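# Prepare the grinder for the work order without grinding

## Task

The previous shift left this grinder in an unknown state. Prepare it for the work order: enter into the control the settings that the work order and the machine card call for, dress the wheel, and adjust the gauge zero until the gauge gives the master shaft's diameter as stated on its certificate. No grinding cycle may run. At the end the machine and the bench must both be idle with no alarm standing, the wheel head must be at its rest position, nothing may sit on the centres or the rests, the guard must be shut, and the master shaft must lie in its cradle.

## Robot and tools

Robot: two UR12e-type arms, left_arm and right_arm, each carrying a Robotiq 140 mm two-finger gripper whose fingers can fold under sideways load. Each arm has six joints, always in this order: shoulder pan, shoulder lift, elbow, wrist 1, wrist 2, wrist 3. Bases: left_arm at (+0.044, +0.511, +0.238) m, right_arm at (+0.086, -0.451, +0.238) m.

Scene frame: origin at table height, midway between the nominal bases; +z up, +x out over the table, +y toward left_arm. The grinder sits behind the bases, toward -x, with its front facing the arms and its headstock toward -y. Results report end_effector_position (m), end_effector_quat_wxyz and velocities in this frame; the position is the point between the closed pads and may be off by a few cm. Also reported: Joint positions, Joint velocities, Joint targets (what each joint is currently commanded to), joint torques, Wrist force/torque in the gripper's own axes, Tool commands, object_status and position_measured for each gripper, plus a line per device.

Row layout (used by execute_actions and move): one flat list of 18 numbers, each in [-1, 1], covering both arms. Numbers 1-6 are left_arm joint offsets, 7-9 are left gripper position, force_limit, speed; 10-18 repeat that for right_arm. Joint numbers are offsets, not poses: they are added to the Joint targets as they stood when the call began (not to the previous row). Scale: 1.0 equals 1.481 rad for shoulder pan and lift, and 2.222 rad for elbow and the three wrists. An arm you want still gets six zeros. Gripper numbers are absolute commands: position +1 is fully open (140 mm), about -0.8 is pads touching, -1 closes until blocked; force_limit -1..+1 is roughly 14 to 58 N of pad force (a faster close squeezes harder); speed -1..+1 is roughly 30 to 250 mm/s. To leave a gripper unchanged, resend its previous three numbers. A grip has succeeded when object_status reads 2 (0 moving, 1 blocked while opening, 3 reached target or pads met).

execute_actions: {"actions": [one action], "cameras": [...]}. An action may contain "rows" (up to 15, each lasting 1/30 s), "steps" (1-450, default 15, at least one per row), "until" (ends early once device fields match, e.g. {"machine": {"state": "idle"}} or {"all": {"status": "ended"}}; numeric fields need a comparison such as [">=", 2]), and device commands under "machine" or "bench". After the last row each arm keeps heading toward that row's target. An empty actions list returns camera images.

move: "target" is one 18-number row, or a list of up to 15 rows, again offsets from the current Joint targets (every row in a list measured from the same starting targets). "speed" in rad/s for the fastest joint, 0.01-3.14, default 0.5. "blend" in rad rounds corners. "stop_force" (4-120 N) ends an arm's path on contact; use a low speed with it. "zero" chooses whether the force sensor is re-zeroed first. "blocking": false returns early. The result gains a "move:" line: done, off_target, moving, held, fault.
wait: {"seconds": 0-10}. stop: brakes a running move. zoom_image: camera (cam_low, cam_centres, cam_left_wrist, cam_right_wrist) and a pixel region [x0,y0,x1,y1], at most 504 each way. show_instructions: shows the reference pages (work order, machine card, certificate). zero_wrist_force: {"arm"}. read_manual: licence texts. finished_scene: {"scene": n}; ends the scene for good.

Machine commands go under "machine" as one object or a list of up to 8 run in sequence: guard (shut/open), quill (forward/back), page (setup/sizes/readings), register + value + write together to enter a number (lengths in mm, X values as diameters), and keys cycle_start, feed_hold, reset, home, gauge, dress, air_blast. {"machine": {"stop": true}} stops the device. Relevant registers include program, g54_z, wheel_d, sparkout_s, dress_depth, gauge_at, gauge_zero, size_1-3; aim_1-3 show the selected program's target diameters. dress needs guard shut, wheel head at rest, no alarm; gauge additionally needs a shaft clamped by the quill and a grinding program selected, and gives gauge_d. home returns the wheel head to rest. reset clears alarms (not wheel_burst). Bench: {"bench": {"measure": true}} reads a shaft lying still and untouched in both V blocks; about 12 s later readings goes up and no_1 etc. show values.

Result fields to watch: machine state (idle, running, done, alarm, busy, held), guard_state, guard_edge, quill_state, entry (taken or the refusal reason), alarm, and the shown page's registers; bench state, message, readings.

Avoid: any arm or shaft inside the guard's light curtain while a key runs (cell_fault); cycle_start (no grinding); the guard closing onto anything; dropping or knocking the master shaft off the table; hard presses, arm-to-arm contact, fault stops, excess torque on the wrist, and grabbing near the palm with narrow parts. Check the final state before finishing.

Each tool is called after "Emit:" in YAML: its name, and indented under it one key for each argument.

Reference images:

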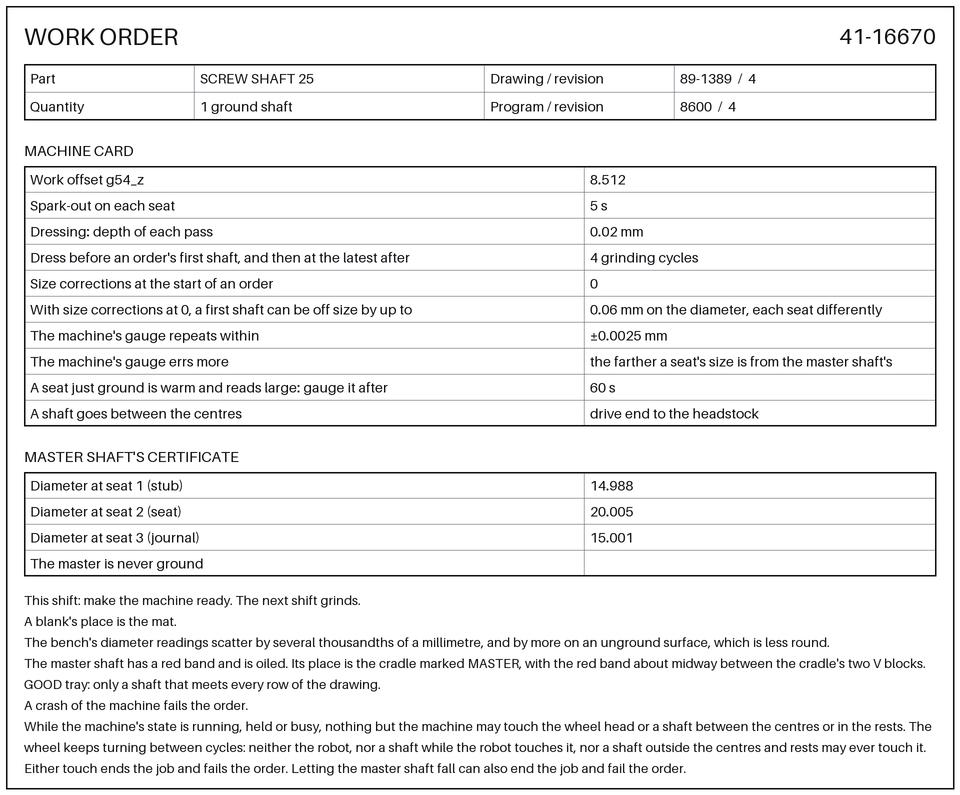

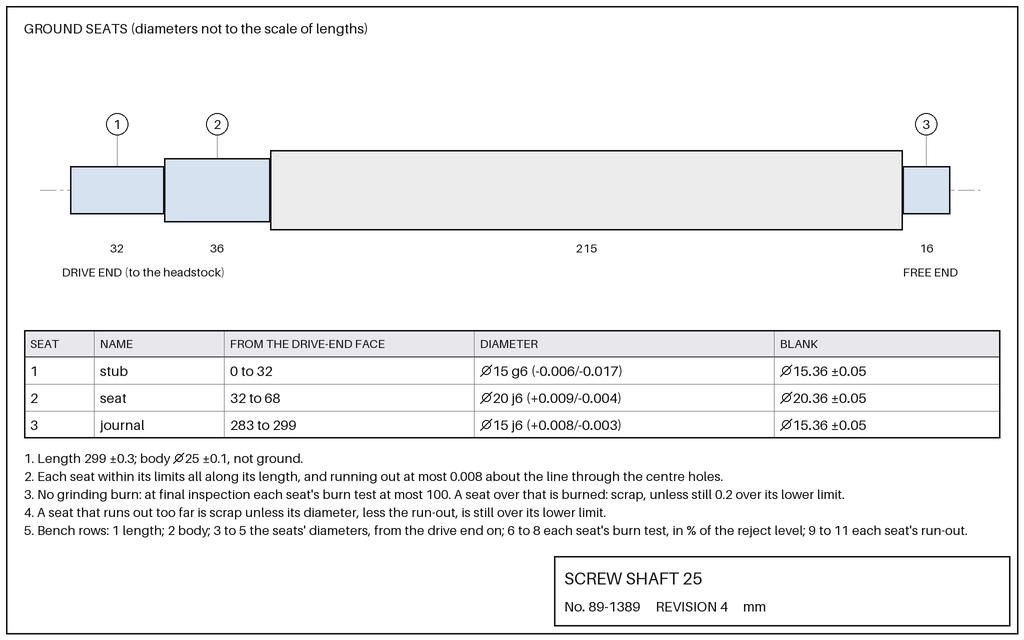

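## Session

Emit:
execute_actions:
  actions: []

Emit:
execute_actions:
  actions:
    - {"machine": {"page": "sizes"}, "steps": 3}

Emit:
execute_actions:
  actions:
    - {"machine": {"page": "readings"}, "steps": 3}

Emit:
zoom_image:
  camera: "cam_low"
  region: [310, 40, 560, 180]

Emit:
zoom_image:
  camera: "cam_low"
  region: [200, 150, 672, 350]

Scene clock: 0.00 s.
left_arm: end_effector_position=(+0.7925, +1.0786, +0.1084) position_measured=3 object_status=3 end_effector_quat_wxyz=(-0.153, -0.380, +0.830, -0.380) | right_arm: end_effector_position=(+0.7077, -0.2153, +0.3516) position_measured=3 object_status=3 end_effector_quat_wxyz=(-0.441, +0.335, +0.832, -0.039)
Joint positions: left_arm=[0.698 -0.54 1.162 -1.604 -2.216 0.025] | right_arm=[-0.065 -1.037 1.576 -1.213 -1.353 0.641]
Joint velocities: within noise
Joint torques (N m): no reading
Wrist force (N): no reading
Wrist torque (N m): no reading
Wrist force, peak (N): no reading
Joint targets: left_arm=[0.698 -0.540 1.162 -1.604 -2.216 0.025] | right_arm=[-0.065 -1.037 1.576 -1.213 -1.353 0.641]
Tool commands: left_gripper/position=+1.0 left_gripper/force_limit=+1.0 left_gripper/speed=+1.0 right_gripper/position=+1.0 right_gripper/force_limit=+1.0 right_gripper/speed=+1.0
machine.setup: program=+2588 g54_z=+11.608 wheel_d=+276.841 sparkout_s=+5.0 dress_depth=+0.020 gauge_at=+1 gauge_zero=-0.208 program_revision=+3 since_dress=+1 stored1_number=+2588 stored1_revision=+3 stored2_number=+9000 stored2_revision=+1 stored3_number=+5796 stored3_revision=+6 stored4_number=+8600 stored4_revision=+4
machine: state=idle guard_state=shut guard_edge=clear quill_state=forward_empty guard_answer=taken quill_answer=taken page=setup entry=no_entry entries=0 alarm=no_alarm idle_s=3600 queue=idle queue_left=0
bench: message=nothing_yet readings=0 no_1=0.000 no_2=0.000 no_3=0.000 no_4=0.000 no_5=0.000 no_6=0 no_7=0 no_8=0 no_9=0.000 no_10=0.000 no_11=0.000

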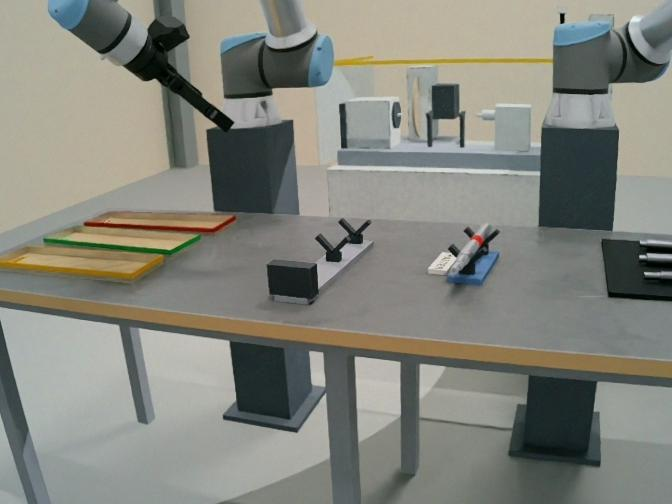

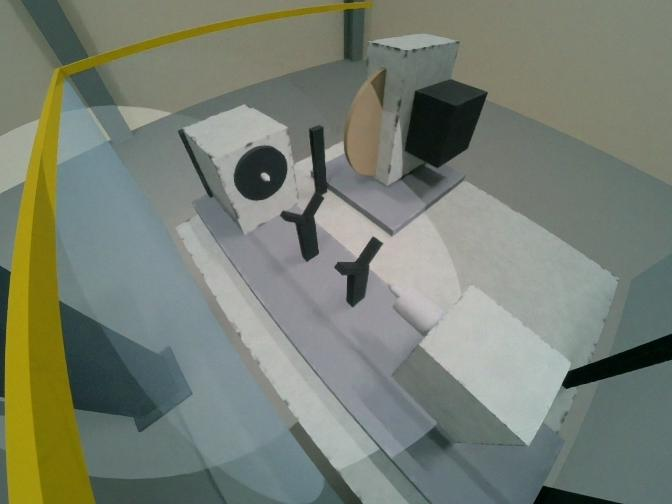

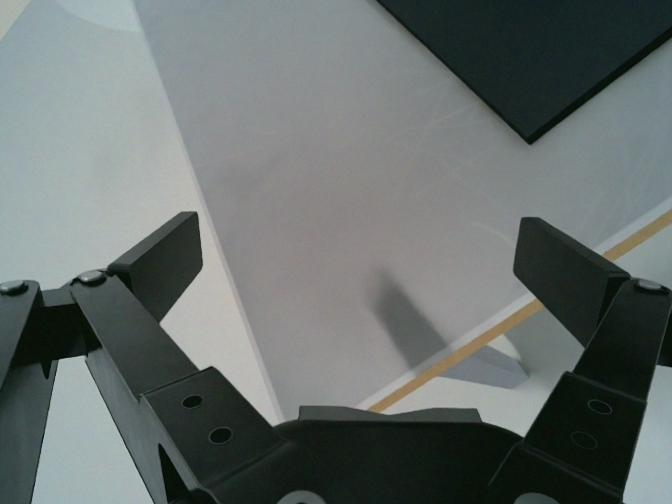

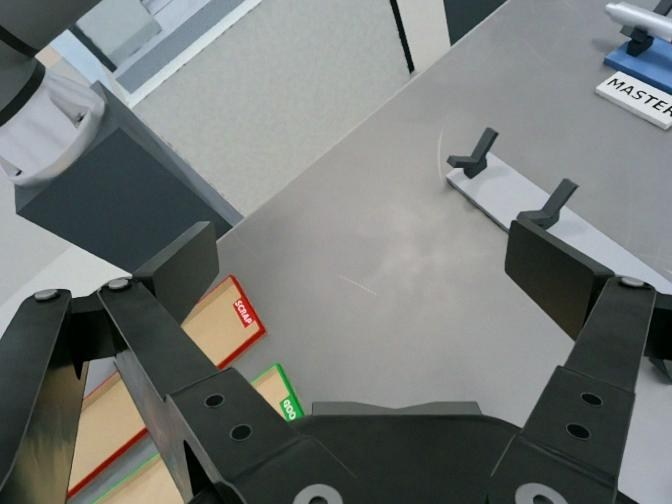

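Scene clock: 0.30 s.
left_arm: end_effector_position=(+0.7925, +1.0786, +0.1084) position_measured=3 object_status=3 end_effector_quat_wxyz=(-0.153, -0.380, +0.830, -0.380) | right_arm: end_effector_position=(+0.7077, -0.2153, +0.3516) position_measured=3 object_status=3 end_effector_quat_wxyz=(-0.441, +0.335, +0.832, -0.039)
Joint positions: left_arm=[0.698 -0.54 1.162 -1.604 -2.216 0.025] | right_arm=[-0.065 -1.037 1.576 -1.213 -1.353 0.641]
Joint torques (N m): left_arm=[1.88 -110.64 -36.04 -2.49 -2.02 0] | right_arm=[1.43 -88.09 -44.33 -0.52 0.41 -0.21]
Wrist force (N): left_arm=[-0.1 -0.1 0.0] | right_arm=[-0.3 0.0 -0.3]
Wrist torque (N m): left_arm=[-0.03 0.00 0.00] | right_arm=[0.01 0.07 0.00]
Wrist force, peak (N): left_arm=[0.3 -0.1 0.0] | right_arm=[-0.3 -0.5 0.2]
Joint targets: left_arm=[0.698 -0.540 1.162 -1.604 -2.216 0.025] | right_arm=[-0.065 -1.037 1.576 -1.213 -1.353 0.641]
Tool commands: left_gripper/position=+1.0 left_gripper/force_limit=+1.0 left_gripper/speed=+1.0 right_gripper/position=+1.0 right_gripper/force_limit=+1.0 right_gripper/speed=+1.0
machine.sizes: size_1=+0.000 size_2=+0.000 size_3=+0.000 aim_1=+11.995 aim_2=+15.005 aim_3=+11.995
machine: state=idle guard_state=shut guard_edge=clear quill_state=forward_empty guard_answer=taken quill_answer=taken page=sizes entry=no_entry entries=0 alarm=no_alarm idle_s=3600 queue=done queue_left=0
bench: message=nothing_yet readings=0 no_1=0.000 no_2=0.000 no_3=0.000 no_4=0.000 no_5=0.000 no_6=0 no_7=0 no_8=0 no_9=0.000 no_10=0.000 no_11=0.000

Scene clock: 0.60 s.
left_arm: end_effector_position=(+0.7925, +1.0786, +0.1084) position_measured=3 object_status=3 end_effector_quat_wxyz=(-0.153, -0.380, +0.830, -0.380) | right_arm: end_effector_position=(+0.7077, -0.2153, +0.3516) position_measured=3 object_status=3 end_effector_quat_wxyz=(-0.441, +0.335, +0.832, -0.039)
Joint positions: left_arm=[0.698 -0.54 1.162 -1.604 -2.216 0.025] | right_arm=[-0.065 -1.037 1.576 -1.213 -1.353 0.641]
Joint torques (N m): left_arm=[2.2 -111.51 -36.03 -2.54 -2.03 0] | right_arm=[0.36 -88.61 -43.89 -0.42 0.43 -0.18]
Wrist force (N): left_arm=[0.1 0.1 -0.3] | right_arm=[-0.2 0.1 -0.2]
Wrist torque (N m): left_arm=[0.01 -0.03 0.00] | right_arm=[0.02 0.05 0.00]
Wrist force, peak (N): left_arm=[-0.4 0.2 0.3] | right_arm=[-0.4 0.4 -0.2]
Joint targets: left_arm=[0.698 -0.540 1.162 -1.604 -2.216 0.025] | right_arm=[-0.065 -1.037 1.576 -1.213 -1.353 0.641]
Tool commands: left_gripper/position=+1.0 left_gripper/force_limit=+1.0 left_gripper/speed=+1.0 right_gripper/position=+1.0 right_gripper/force_limit=+1.0 right_gripper/speed=+1.0
machine.readings: gauge_d=+0.000 gauge_d_1=+0.000 gauge_d_2=+0.000 gauge_d_3=+0.000 pos_x=+0.000 pos_z=+0.000 load_peak=+0.0 cycles=+0
machine: state=idle guard_state=shut guard_edge=clear quill_state=forward_empty guard_answer=taken quill_answer=taken page=readings entry=no_entry entries=0 alarm=no_alarm idle_s=3601 queue=done queue_left=0
bench: message=nothing_yet readings=0 no_1=0.000 no_2=0.000 no_3=0.000 no_4=0.000 no_5=0.000 no_6=0 no_7=0 no_8=0 no_9=0.000 no_10=0.000 no_11=0.000

Scaled by 2.016 from the camera's 672x504 image, which has a finer 960x720 frame.
This view is cut from an older image: the scene may have changed since it was taken.

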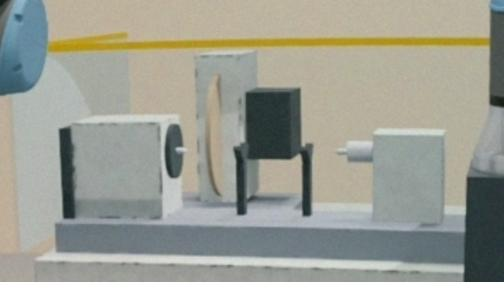

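Scaled by 1.068 from the camera's 672x504 image, which has a finer 960x720 frame.
This view is cut from an older image: the scene may have changed since it was taken.

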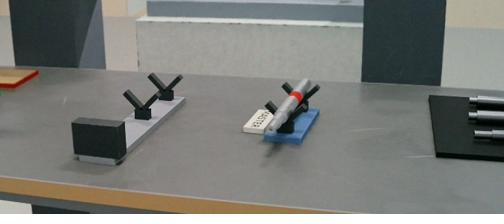

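Emit:
execute_actions:
  actions:
    - {"machine": [{"register": "program", "value": 8600, "write": true}, {"register": "g54_z", "value": 8.512, "write": true}, {"page": "sizes"}, {"dress": true}], "steps": 30}

Scene clock: 5.77 s.
left_arm: end_effector_position=(+0.7925, +1.0786, +0.1084) position_measured=3 object_status=3 end_effector_quat_wxyz=(-0.153, -0.380, +0.830, -0.380) | right_arm: end_effector_position=(+0.7077, -0.2153, +0.3516) position_measured=3 object_status=3 end_effector_quat_wxyz=(-0.441, +0.335, +0.832, -0.039)
Joint positions: left_arm=[0.698 -0.54 1.162 -1.604 -2.216 0.025] | right_arm=[-0.065 -1.037 1.576 -1.213 -1.353 0.641]
Joint torques (N m): left_arm=[1.05 -111.25 -36.42 -2.39 -2.04 -0.03] | right_arm=[0.06 -88.29 -44.04 -0.58 0.41 -0.23]
Wrist force (N): left_arm=[0.0 0.1 0.4] | right_arm=[-0.2 -0.2 0.1]
Wrist torque (N m): left_arm=[0.02 -0.01 0.00] | right_arm=[-0.05 0.03 0.00]
Wrist force, peak (N): left_arm=[0.3 0.3 -0.3] | right_arm=[-0.5 0.0 -0.4]
Joint targets: left_arm=[0.698 -0.540 1.162 -1.604 -2.216 0.025] | right_arm=[-0.065 -1.037 1.576 -1.213 -1.353 0.641]
Tool commands: left_gripper/position=+1.0 left_gripper/force_limit=+1.0 left_gripper/speed=+1.0 right_gripper/position=+1.0 right_gripper/force_limit=+1.0 right_gripper/speed=+1.0
machine.sizes: size_1=+0.000 size_2=+0.000 size_3=+0.000 aim_1=+14.989 aim_2=+20.003 aim_3=+15.002
machine: state=running guard_state=shut guard_edge=clear quill_state=forward_empty guard_answer=taken quill_answer=taken page=sizes entry=taken entries=3 alarm=no_alarm idle_s=3606 queue=running queue_left=0
bench: message=nothing_yet readings=0 no_1=0.000 no_2=0.000 no_3=0.000 no_4=0.000 no_5=0.000 no_6=0 no_7=0 no_8=0 no_9=0.000 no_10=0.000 no_11=0.000

Emit:
move:
  target: [-0.9361,-0.7297,0.4016,-0.1802,0.2903,0.99,1,1,1,0,0,0,0,0,0,1,1,1]
  speed: 0.8
  cameras: ["cam_low","cam_left_wrist"]

Scene clock: 21.60 s.
left_arm: end_effector_position=(+0.6200, +0.2495, +0.4506) position_measured=3 object_status=3 end_effector_quat_wxyz=(+0.000, +0.994, +0.106, +0.000) end_effector_velocity=(-0.001, -0.001, -0.001) end_effector_angular_velocity=(+0.001, +0.000, -0.007) | right_arm: end_effector_position=(+0.7077, -0.2153, +0.3516) position_measured=3 object_status=3 end_effector_quat_wxyz=(-0.441, +0.335, +0.832, -0.039)
Joint positions: left_arm=[-0.688 -1.621 2.054 -2.004 -1.571 2.224] | right_arm=[-0.065 -1.037 1.576 -1.213 -1.353 0.641]
Joint velocities: left_arm=[-0.002 0 0.001 0 0.001 0.005] | right_arm=[within noise]
Joint torques (N m): left_arm=[-17.19 -58.82 -34.4 -6.78 3.52 4.02] | right_arm=[-0.59 -88.08 -44.5 -0.56 0.44 -0.39]
Wrist force (N): left_arm=[0.4 0.0 0.4] | right_arm=[-0.2 -0.2 0.1]
Wrist torque (N m): left_arm=[-0.22 -0.22 -0.25] | right_arm=[-0.03 0.03 0.00]
Wrist force, peak (N): left_arm=[-1.2 3.8 -1.5] | right_arm=[-0.4 -0.5 -0.2]
Joint targets: left_arm=[-0.688 -1.621 2.054 -2.004 -1.571 2.224] | right_arm=[-0.065 -1.037 1.576 -1.213 -1.353 0.641]
machine.sizes: size_1=+0.000 size_2=+0.000 size_3=+0.000 aim_1=+14.989 aim_2=+20.003 aim_3=+15.002
machine: state=running guard_state=shut guard_edge=clear quill_state=forward_empty guard_answer=taken quill_answer=taken page=sizes entry=taken entries=3 alarm=no_alarm idle_s=3621 queue=running queue_left=0
bench: message=nothing_yet readings=0 no_1=0.000 no_2=0.000 no_3=0.000 no_4=0.000 no_5=0.000 no_6=0 no_7=0 no_8=0 no_9=0.000 no_10=0.000 no_11=0.000
move: done
Images, in order (width x height): cam_low 672x504, cam_left_wrist 672x504.

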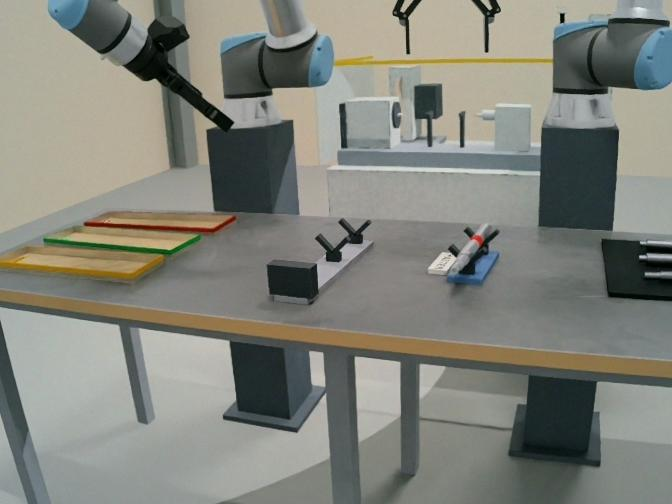

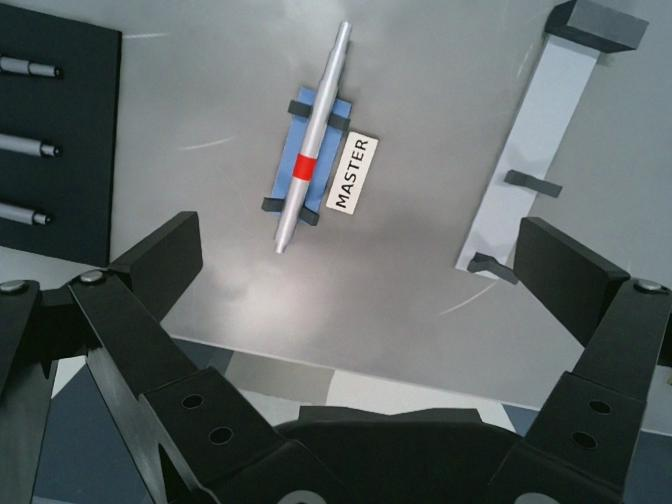

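Emit:
zoom_image:
  camera: "cam_left_wrist"
  region: [240, 0, 400, 270]

Scaled by 1.867 from the camera's 672x504 image, which has a finer 960x720 frame.

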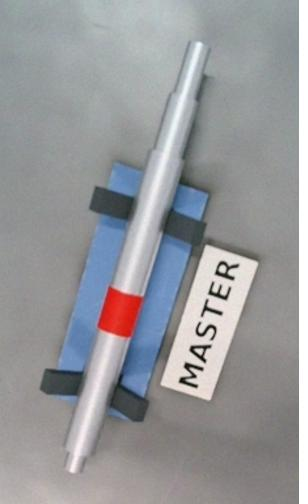

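Emit:
move:
  target: [0.0238,0.1178,0.1172,-0.1956,0,0.1534,0.2,1,0,0,0,0,0,0,0,1,1,1]
  speed: 0.4
  cameras: ["cam_left_wrist","cam_low"]

Emit:
execute_actions:
  actions:
    - {"machine": [{"page": "setup"}, {"quill": "back"}, {"air_blast": true}, {"guard": "open"}], "steps": 400, "until": {"machine": {"queue": ["!=","running"]}}}
  cameras: ["cam_low","cam_centres"]

Emit:
zoom_image:
  camera: "cam_low"
  region: [310, 40, 560, 180]

Scene clock: 56.20 s.
left_arm: end_effector_position=(+0.5954, +0.2963, +0.2505) position_measured=104 object_status=3 end_effector_quat_wxyz=(+0.000, +0.999, -0.047, +0.000) | right_arm: end_effector_position=(+0.7077, -0.2153, +0.3516) position_measured=3 object_status=3 end_effector_quat_wxyz=(-0.441, +0.335, +0.832, -0.039)
Joint positions: left_arm=[-0.653 -1.447 2.314 -2.439 -1.571 2.565] | right_arm=[-0.065 -1.037 1.576 -1.213 -1.353 0.641]
Joint torques (N m): left_arm=[22.17 -23.14 -20.76 -6.84 3.29 2.15] | right_arm=[0.83 -88.75 -43.8 -0.38 -0.07 -0.26]
Wrist force (N): left_arm=[0.5 -0.1 -0.2] | right_arm=[-0.1 -0.2 0.1]
Wrist torque (N m): left_arm=[-0.22 -0.40 -0.22] | right_arm=[-0.04 0.03 0.00]
Wrist force, peak (N): left_arm=[0.1 0.7 -1.9] | right_arm=[-0.6 -0.4 0.0]
Joint targets: left_arm=[-0.653 -1.447 2.314 -2.439 -1.571 2.565] | right_arm=[-0.065 -1.037 1.576 -1.213 -1.353 0.641]
machine.sizes: size_1=+0.000 size_2=+0.000 size_3=+0.000 aim_1=+14.989 aim_2=+20.003 aim_3=+15.002
machine: state=idle guard_state=shut guard_edge=clear quill_state=forward_empty guard_answer=taken quill_answer=taken page=sizes entry=taken entries=3 alarm=no_alarm idle_s=3656 queue=done queue_left=0
bench: message=nothing_yet readings=0 no_1=0.000 no_2=0.000 no_3=0.000 no_4=0.000 no_5=0.000 no_6=0 no_7=0 no_8=0 no_9=0.000 no_10=0.000 no_11=0.000
move: done
Images, in order (width x height): cam_low 672x504, cam_left_wrist 672x504.

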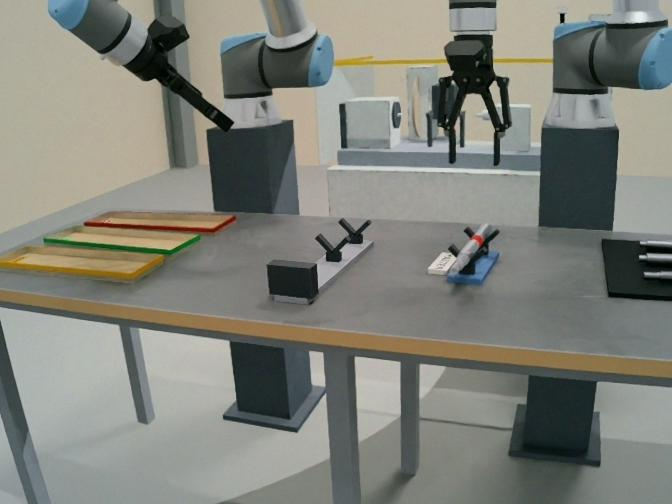

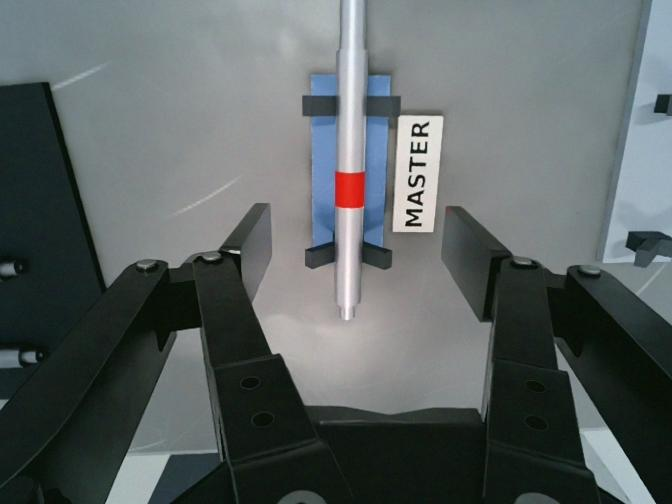

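Scene clock: 63.97 s.
left_arm: end_effector_position=(+0.5953, +0.2964, +0.2504) position_measured=104 object_status=3 end_effector_quat_wxyz=(+0.000, +0.999, -0.047, +0.000) | right_arm: end_effector_position=(+0.7077, -0.2153, +0.3516) position_measured=3 object_status=3 end_effector_quat_wxyz=(-0.441, +0.335, +0.832, -0.039)
Joint positions: left_arm=[-0.653 -1.447 2.314 -2.439 -1.571 2.565] | right_arm=[-0.065 -1.037 1.576 -1.213 -1.353 0.641]
Joint torques (N m): left_arm=[21.98 -26.96 -21.76 -6.72 3.27 3.09] | right_arm=[-0.4 -87.71 -43.86 -0.51 -0.2 -0.04]
Wrist force (N): left_arm=[0.4 -0.1 0.3] | right_arm=[-0.3 -0.2 -0.2]
Wrist torque (N m): left_arm=[-0.21 -0.39 -0.22] | right_arm=[-0.05 0.05 0.01]
Wrist force, peak (N): left_arm=[0.6 -0.3 0.2] | right_arm=[-0.3 -0.6 -0.3]
Joint targets: left_arm=[-0.653 -1.447 2.314 -2.439 -1.571 2.565] | right_arm=[-0.065 -1.037 1.576 -1.213 -1.353 0.641]
Tool commands: left_gripper/position=+0.2 left_gripper/force_limit=+1.0 left_gripper/speed=+0.0 right_gripper/position=+1.0 right_gripper/force_limit=+1.0 right_gripper/speed=+1.0
machine.setup: program=+8600 g54_z=+8.512 wheel_d=+276.761 sparkout_s=+5.0 dress_depth=+0.020 gauge_at=+1 gauge_zero=-0.208 program_revision=+4 since_dress=+0 stored1_number=+2588 stored1_revision=+3 stored2_number=+9000 stored2_revision=+1 stored3_number=+5796 stored3_revision=+6 stored4_number=+8600 stored4_revision=+4
machine: state=idle guard_state=open guard_edge=clear quill_state=back guard_answer=taken quill_answer=taken page=setup entry=taken entries=4 alarm=no_alarm idle_s=3663 queue=done queue_left=0
bench: message=nothing_yet readings=0 no_1=0.000 no_2=0.000 no_3=0.000 no_4=0.000 no_5=0.000 no_6=0 no_7=0 no_8=0 no_9=0.000 no_10=0.000 no_11=0.000
Images, in order (width x height): cam_low 672x504, cam_centres 672x504.

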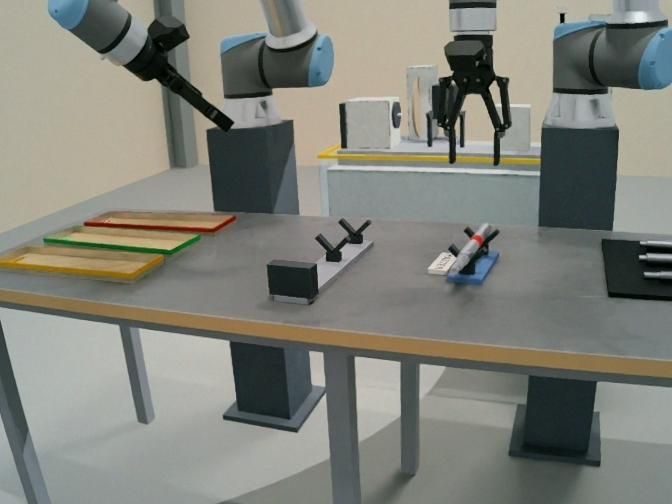

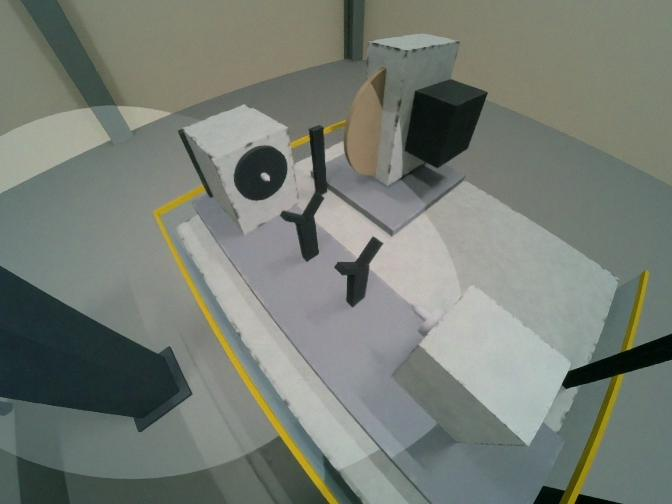

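Scaled by 2.016 from the camera's 672x504 image, which has a finer 960x720 frame.

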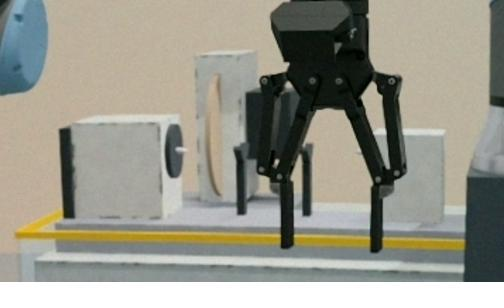

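Emit:
move:
  target: [0.0036,0.2382,0.0242,-0.1825,0,0.0081,0.2,1,0,0,0,0,0,0,0,1,1,1]
  speed: 0.2
  stop_force: 12
  cameras: ["cam_left_wrist"]

Scene clock: 87.03 s.
left_arm: end_effector_position=(+0.5984, +0.2978, +0.0759) position_measured=104 object_status=3 end_effector_quat_wxyz=(+0.000, +0.999, -0.053, +0.000) | right_arm: end_effector_position=(+0.7077, -0.2153, +0.3516) position_measured=3 object_status=3 end_effector_quat_wxyz=(-0.441, +0.335, +0.832, -0.039)
Joint positions: left_arm=[-0.648 -1.094 2.368 -2.845 -1.571 2.583] | right_arm=[-0.065 -1.037 1.576 -1.213 -1.353 0.641]
Joint torques (N m): left_arm=[22.04 -38.79 -6.58 -6.7 3.03 3.19] | right_arm=[1.2 -87.62 -43.72 -0.59 -0.02 -0.27]
Wrist force (N): left_arm=[0.2 0.0 0.3] | right_arm=[-0.4 -0.2 0.0]
Wrist torque (N m): left_arm=[-0.14 -0.30 -0.25] | right_arm=[-0.05 0.08 0.00]
Wrist force, peak (N): left_arm=[0.3 -0.1 1.2] | right_arm=[-0.5 -0.4 0.4]
Joint targets: left_arm=[-0.648 -1.094 2.368 -2.845 -1.571 2.583] | right_arm=[-0.065 -1.037 1.576 -1.213 -1.353 0.641]
machine.setup: program=+8600 g54_z=+8.512 wheel_d=+276.761 sparkout_s=+5.0 dress_depth=+0.020 gauge_at=+1 gauge_zero=-0.208 program_revision=+4 since_dress=+0 stored1_number=+2588 stored1_revision=+3 stored2_number=+9000 stored2_revision=+1 stored3_number=+5796 stored3_revision=+6 stored4_number=+8600 stored4_revision=+4
machine: state=idle guard_state=open guard_edge=clear quill_state=back guard_answer=taken quill_answer=taken page=setup entry=taken entries=4 alarm=no_alarm idle_s=3686 queue=done queue_left=0
bench: message=nothing_yet readings=0 no_1=0.000 no_2=0.000 no_3=0.000 no_4=0.000 no_5=0.000 no_6=0 no_7=0 no_8=0 no_9=0.000 no_10=0.000 no_11=0.000
move: done
Images, in order (width x height): cam_left_wrist 672x504.

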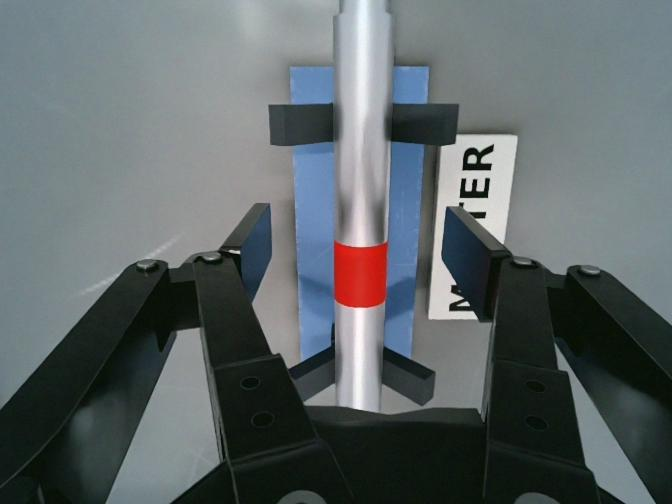

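Emit:
move:
  target: [0.0009,0.0015,-0.0027,0.0017,0,0.0006,0.2,1,0,0,0,0,0,0,0,1,1,1]
  speed: 0.05

Emit:
execute_actions:
  actions:
    - {"rows": [[0,0,0,0,0,0,-1,1,-1,0,0,0,0,0,0,1,1,1]], "steps": 120}
  cameras: ["cam_left_wrist","cam_low"]

Scene clock: 95.73 s.
left_arm: end_effector_position=(+0.6011, +0.2966, +0.0760) position_measured=104 object_status=3 end_effector_quat_wxyz=(+0.000, +0.999, -0.053, +0.000) | right_arm: end_effector_position=(+0.7077, -0.2153, +0.3516) position_measured=3 object_status=3 end_effector_quat_wxyz=(-0.441, +0.335, +0.832, -0.039)
Joint positions: left_arm=[-0.647 -1.092 2.362 -2.841 -1.571 2.584] | right_arm=[-0.065 -1.037 1.576 -1.213 -1.353 0.641]
Joint torques (N m): left_arm=[24.91 -40.4 -27.12 -3.15 3.1 2.94] | right_arm=[0.45 -88.96 -43.23 -0.61 0 -0.22]
Wrist force (N): left_arm=[0.5 -0.1 0.1] | right_arm=[-0.3 -0.1 0.2]
Wrist torque (N m): left_arm=[-0.16 -0.37 -0.26] | right_arm=[-0.02 0.07 0.01]
Wrist force, peak (N): left_arm=[0.5 0.1 0.8] | right_arm=[0.0 -0.7 0.2]
Joint targets: left_arm=[-0.647 -1.092 2.362 -2.841 -1.571 2.585] | right_arm=[-0.065 -1.037 1.576 -1.213 -1.353 0.641]
machine.setup: program=+8600 g54_z=+8.512 wheel_d=+276.761 sparkout_s=+5.0 dress_depth=+0.020 gauge_at=+1 gauge_zero=-0.208 program_revision=+4 since_dress=+0 stored1_number=+2588 stored1_revision=+3 stored2_number=+9000 stored2_revision=+1 stored3_number=+5796 stored3_revision=+6 stored4_number=+8600 stored4_revision=+4
machine: state=idle guard_state=open guard_edge=clear quill_state=back guard_answer=taken quill_answer=taken page=setup entry=taken entries=4 alarm=no_alarm idle_s=3695 queue=done queue_left=0
bench: message=nothing_yet readings=0 no_1=0.000 no_2=0.000 no_3=0.000 no_4=0.000 no_5=0.000 no_6=0 no_7=0 no_8=0 no_9=0.000 no_10=0.000 no_11=0.000
move: done

Scene clock: 99.93 s.
left_arm: end_effector_position=(+0.6013, +0.2965, +0.0760) position_measured=196 object_status=2 end_effector_quat_wxyz=(+0.000, +0.999, -0.053, +0.000) | right_arm: end_effector_position=(+0.7077, -0.2153, +0.3516) position_measured=3 object_status=3 end_effector_quat_wxyz=(-0.441, +0.335, +0.832, -0.039)
Joint positions: left_arm=[-0.647 -1.092 2.362 -2.841 -1.571 2.585] | right_arm=[-0.065 -1.037 1.576 -1.213 -1.353 0.641]
Joint torques (N m): left_arm=[23.41 -39.72 1.65 -2.79 2.93 3.12] | right_arm=[-0.21 -87.94 -43.66 -0.74 -0.29 -0.16]
Wrist force (N): left_arm=[-5.0 12.6 -25.3] | right_arm=[-0.3 -0.2 0.2]
Wrist torque (N m): left_arm=[-0.33 -0.36 -1.15] | right_arm=[-0.05 0.06 0.01]
Wrist force, peak (N): left_arm=[-4.6 12.5 -25.8] | right_arm=[-0.6 0.0 0.3]
Joint targets: left_arm=[-0.647 -1.092 2.362 -2.841 -1.571 2.585] | right_arm=[-0.065 -1.037 1.576 -1.213 -1.353 0.641]
machine.setup: program=+8600 g54_z=+8.512 wheel_d=+276.761 sparkout_s=+5.0 dress_depth=+0.020 gauge_at=+1 gauge_zero=-0.208 program_revision=+4 since_dress=+0 stored1_number=+2588 stored1_revision=+3 stored2_number=+9000 stored2_revision=+1 stored3_number=+5796 stored3_revision=+6 stored4_number=+8600 stored4_revision=+4
machine: state=idle guard_state=open guard_edge=clear quill_state=back guard_answer=taken quill_answer=taken page=setup entry=taken entries=4 alarm=no_alarm idle_s=3699 queue=done queue_left=0
bench: message=nothing_yet readings=0 no_1=0.000 no_2=0.000 no_3=0.000 no_4=0.000 no_5=0.000 no_6=0 no_7=0 no_8=0 no_9=0.000 no_10=0.000 no_11=0.000
Images, in order (width x height): cam_low 672x504, cam_left_wrist 672x504.

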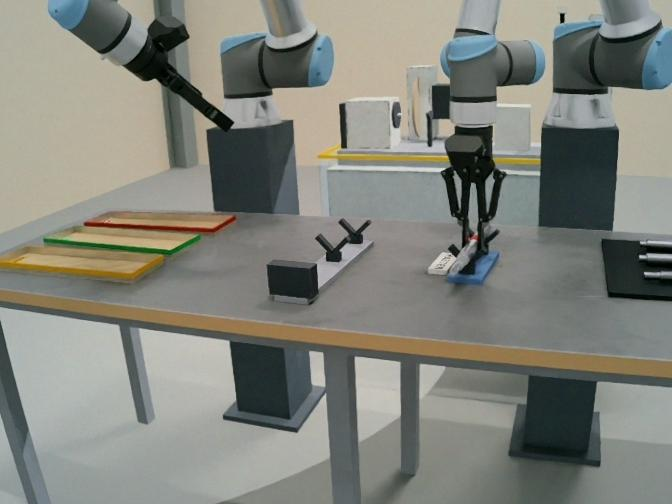

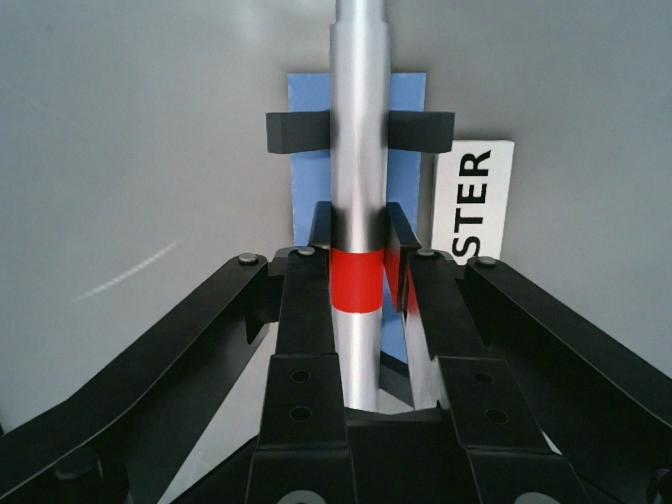

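Emit:
move:
  target: [0,-0.0453,0.0001,0.0301,0,0,-1,1,-1,0,0,0,0,0,0,1,1,1]
  speed: 0.08
  cameras: ["cam_left_wrist","cam_low"]

Scene clock: 106.17 s.
left_arm: end_effector_position=(+0.6005, +0.2971, +0.1061) position_measured=196 object_status=2 end_effector_quat_wxyz=(+0.000, +0.999, -0.053, +0.000) | right_arm: end_effector_position=(+0.7077, -0.2153, +0.3516) position_measured=3 object_status=3 end_effector_quat_wxyz=(-0.441, +0.335, +0.832, -0.039)
Joint positions: left_arm=[-0.647 -1.158 2.362 -2.774 -1.571 2.585] | right_arm=[-0.065 -1.037 1.576 -1.213 -1.353 0.641]
Joint torques (N m): left_arm=[21.89 -81.21 -21.64 -3.76 2.99 2.76] | right_arm=[0.51 -89.17 -43.67 -0.74 -0.14 -0.32]
Wrist force (N): left_arm=[0.9 -1.7 9.3] | right_arm=[-0.2 -0.1 -0.1]
Wrist torque (N m): left_arm=[-0.60 -0.45 -0.21] | right_arm=[-0.03 0.04 0.00]
Wrist force, peak (N): left_arm=[-4.8 12.6 -25.8] | right_arm=[-0.5 -0.6 0.2]
Joint targets: left_arm=[-0.647 -1.159 2.362 -2.774 -1.571 2.585] | right_arm=[-0.065 -1.037 1.576 -1.213 -1.353 0.641]
machine.setup: program=+8600 g54_z=+8.512 wheel_d=+276.761 sparkout_s=+5.0 dress_depth=+0.020 gauge_at=+1 gauge_zero=-0.208 program_revision=+4 since_dress=+0 stored1_number=+2588 stored1_revision=+3 stored2_number=+9000 stored2_revision=+1 stored3_number=+5796 stored3_revision=+6 stored4_number=+8600 stored4_revision=+4
machine: state=idle guard_state=open guard_edge=clear quill_state=back guard_answer=taken quill_answer=taken page=setup entry=taken entries=4 alarm=no_alarm idle_s=3705 queue=done queue_left=0
bench: message=nothing_yet readings=0 no_1=0.000 no_2=0.000 no_3=0.000 no_4=0.000 no_5=0.000 no_6=0 no_7=0 no_8=0 no_9=0.000 no_10=0.000 no_11=0.000
move: done
Images, in order (width x height): cam_low 672x504, cam_left_wrist 672x504.

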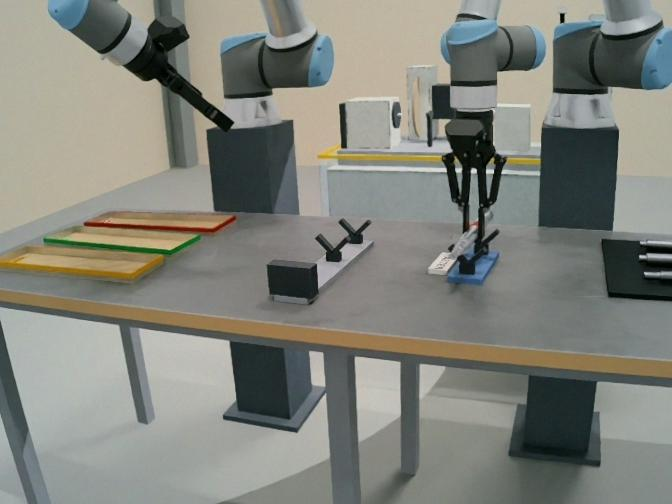

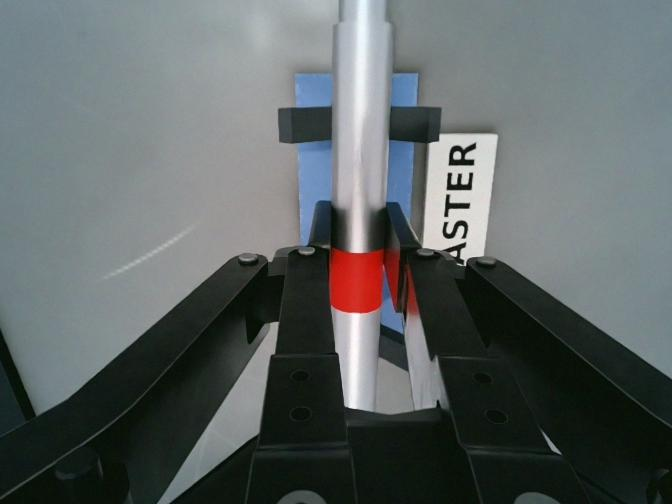

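Emit:
move:
  target:
    - [0,-0.1965,-0.0216,0.1530,0,0,-1,1,-1,0,0,0,0,0,0,1,1,1]
    - [-0.8460,-0.5341,-0.1629,0.5194,0,-0.1508,-1,1,-1,0,0,0,0,0,0,1,1,1]
  speed: 0.5
  blend: 0.1
  cameras: ["cam_left_wrist"]

Emit:
move:
  target: [-0.5422,0.5105,-0.1253,-0.2153,0,-0.1114,-1,1,-1,0,0,0,0,0,0,1,1,1]
  speed: 0.5
  cameras: ["cam_low","cam_centres","cam_left_wrist"]

Emit:
zoom_image:
  camera: "cam_low"
  region: [310, 40, 560, 180]

Emit:
zoom_image:
  camera: "cam_centres"
  region: [180, 80, 540, 380]

Scene clock: 140.03 s.
left_arm: end_effector_position=(+0.0509, +0.0160, +0.6184) position_measured=196 object_status=2 end_effector_quat_wxyz=(-0.001, +0.872, -0.490, +0.000) | right_arm: end_effector_position=(+0.7077, -0.2153, +0.3516) position_measured=3 object_status=3 end_effector_quat_wxyz=(-0.441, +0.335, +0.832, -0.039)
Joint positions: left_arm=[-1.899 -1.95 2 -1.62 -1.571 2.25] | right_arm=[-0.065 -1.037 1.576 -1.213 -1.353 0.641]
Joint torques (N m): left_arm=[-15.87 -39.29 -61.51 -3.81 2.42 -3.07] | right_arm=[0.59 -87.97 -42.6 -0.54 -0.37 -0.46]
Wrist force (N): left_arm=[1.2 -1.2 9.9] | right_arm=[-0.2 -0.3 -0.2]
Wrist torque (N m): left_arm=[-0.49 -0.44 -0.01] | right_arm=[-0.07 0.04 0.01]
Wrist force, peak (N): left_arm=[0.2 -2.2 12.7] | right_arm=[-0.6 -0.6 0.0]
Joint targets: left_arm=[-1.900 -1.950 2.000 -1.620 -1.571 2.249] | right_arm=[-0.065 -1.037 1.576 -1.213 -1.353 0.641]
machine.setup: program=+8600 g54_z=+8.512 wheel_d=+276.761 sparkout_s=+5.0 dress_depth=+0.020 gauge_at=+1 gauge_zero=-0.208 program_revision=+4 since_dress=+0 stored1_number=+2588 stored1_revision=+3 stored2_number=+9000 stored2_revision=+1 stored3_number=+5796 stored3_revision=+6 stored4_number=+8600 stored4_revision=+4
machine: state=idle guard_state=open guard_edge=clear quill_state=back guard_answer=taken quill_answer=taken page=setup entry=taken entries=4 alarm=no_alarm idle_s=3739 queue=done queue_left=0
bench: message=nothing_yet readings=0 no_1=0.000 no_2=0.000 no_3=0.000 no_4=0.000 no_5=0.000 no_6=0 no_7=0 no_8=0 no_9=0.000 no_10=0.000 no_11=0.000
move: done
Images, in order (width x height): cam_left_wrist 672x504.

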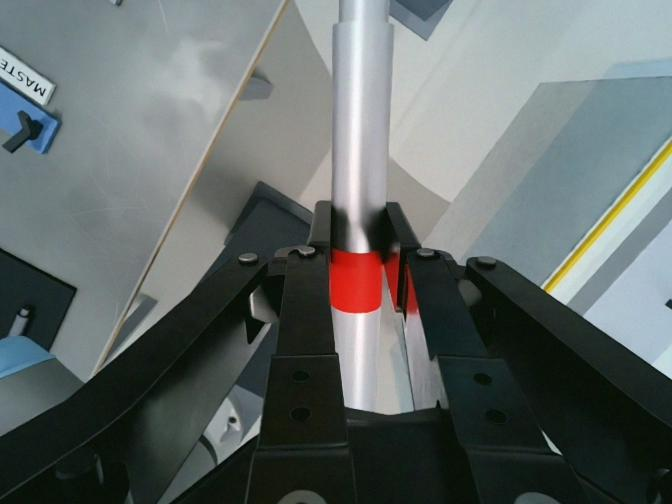

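Scene clock: 142.33 s.
left_arm: end_effector_position=(-0.6498, +0.0085, +0.3600) position_measured=196 object_status=2 end_effector_quat_wxyz=(+0.000, +0.704, -0.710, +0.000) | right_arm: end_effector_position=(+0.7077, -0.2153, +0.3516) position_measured=3 object_status=3 end_effector_quat_wxyz=(-0.441, +0.335, +0.832, -0.039)
Joint positions: left_arm=[-2.703 -1.194 1.722 -2.098 -1.571 2.002] | right_arm=[-0.065 -1.037 1.576 -1.213 -1.353 0.641]
Joint torques (N m): left_arm=[-14.29 -66.73 -55.46 -7.95 2.35 -3.82] | right_arm=[-0.53 -89.08 -43.04 -0.61 -0.26 -0.23]
Wrist force (N): left_arm=[1.6 -1.5 9.6] | right_arm=[-0.2 -0.2 0.2]
Wrist torque (N m): left_arm=[-0.49 -0.53 0.04] | right_arm=[-0.05 0.05 0.00]
Wrist force, peak (N): left_arm=[-2.4 4.8 13.1] | right_arm=[-0.4 -0.6 0.3]
Joint targets: left_arm=[-2.703 -1.194 1.722 -2.098 -1.571 2.002] | right_arm=[-0.065 -1.037 1.576 -1.213 -1.353 0.641]
machine.setup: program=+8600 g54_z=+8.512 wheel_d=+276.761 sparkout_s=+5.0 dress_depth=+0.020 gauge_at=+1 gauge_zero=-0.208 program_revision=+4 since_dress=+0 stored1_number=+2588 stored1_revision=+3 stored2_number=+9000 stored2_revision=+1 stored3_number=+5796 stored3_revision=+6 stored4_number=+8600 stored4_revision=+4
machine: state=idle guard_state=open guard_edge=clear quill_state=back guard_answer=taken quill_answer=taken page=setup entry=taken entries=4 alarm=no_alarm idle_s=3741 queue=done queue_left=0
bench: message=nothing_yet readings=0 no_1=0.000 no_2=0.000 no_3=0.000 no_4=0.000 no_5=0.000 no_6=0 no_7=0 no_8=0 no_9=0.000 no_10=0.000 no_11=0.000
move: done
Images, in order (width x height): cam_low 672x504, cam_centres 672x504, cam_left_wrist 672x504.

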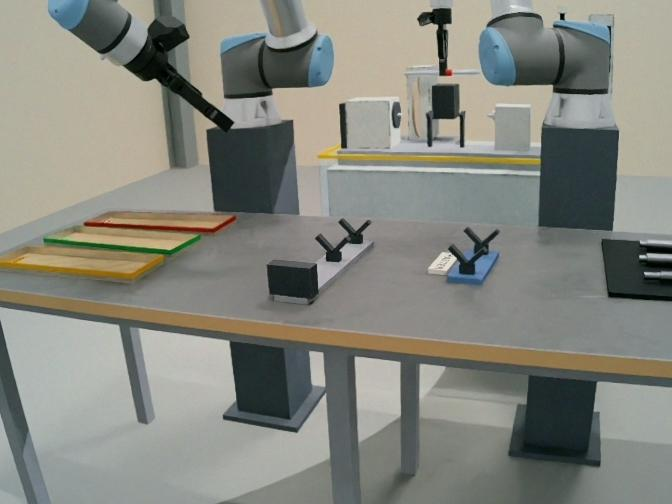

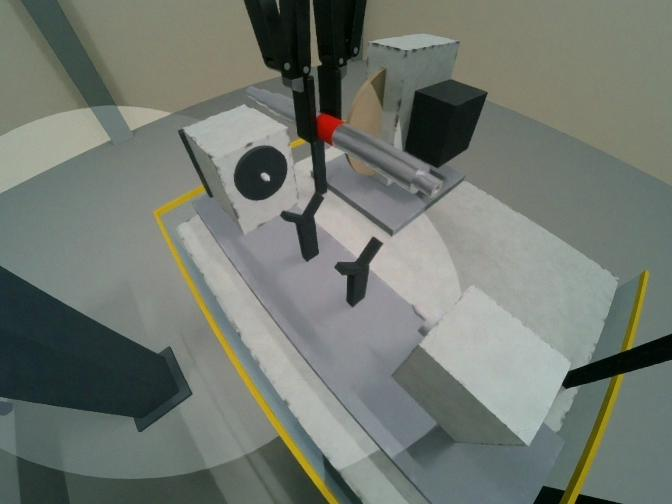

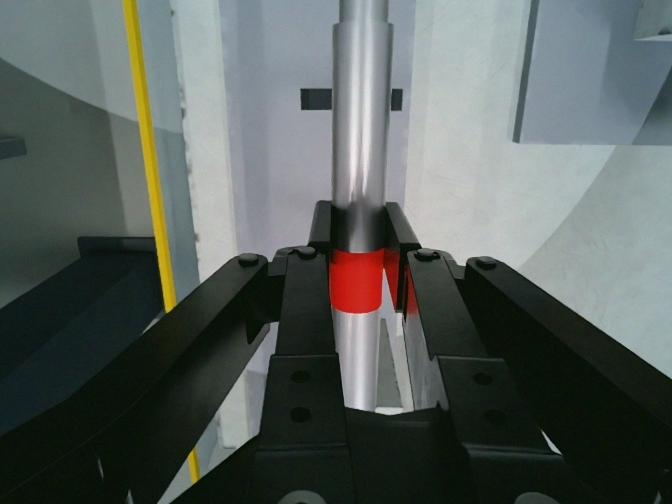

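Scaled by 2.016 from the camera's 672x504 image, which has a finer 960x720 frame.

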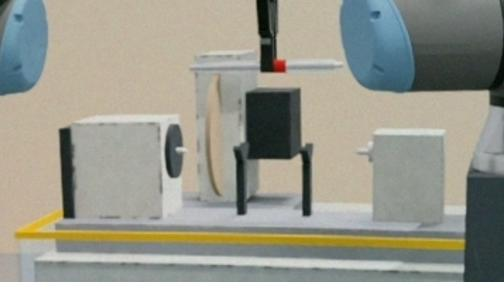

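Scaled by 1.400 from the camera's 672x504 image, which has a finer 960x720 frame.

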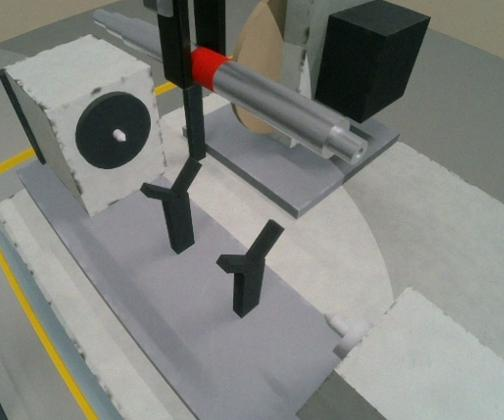

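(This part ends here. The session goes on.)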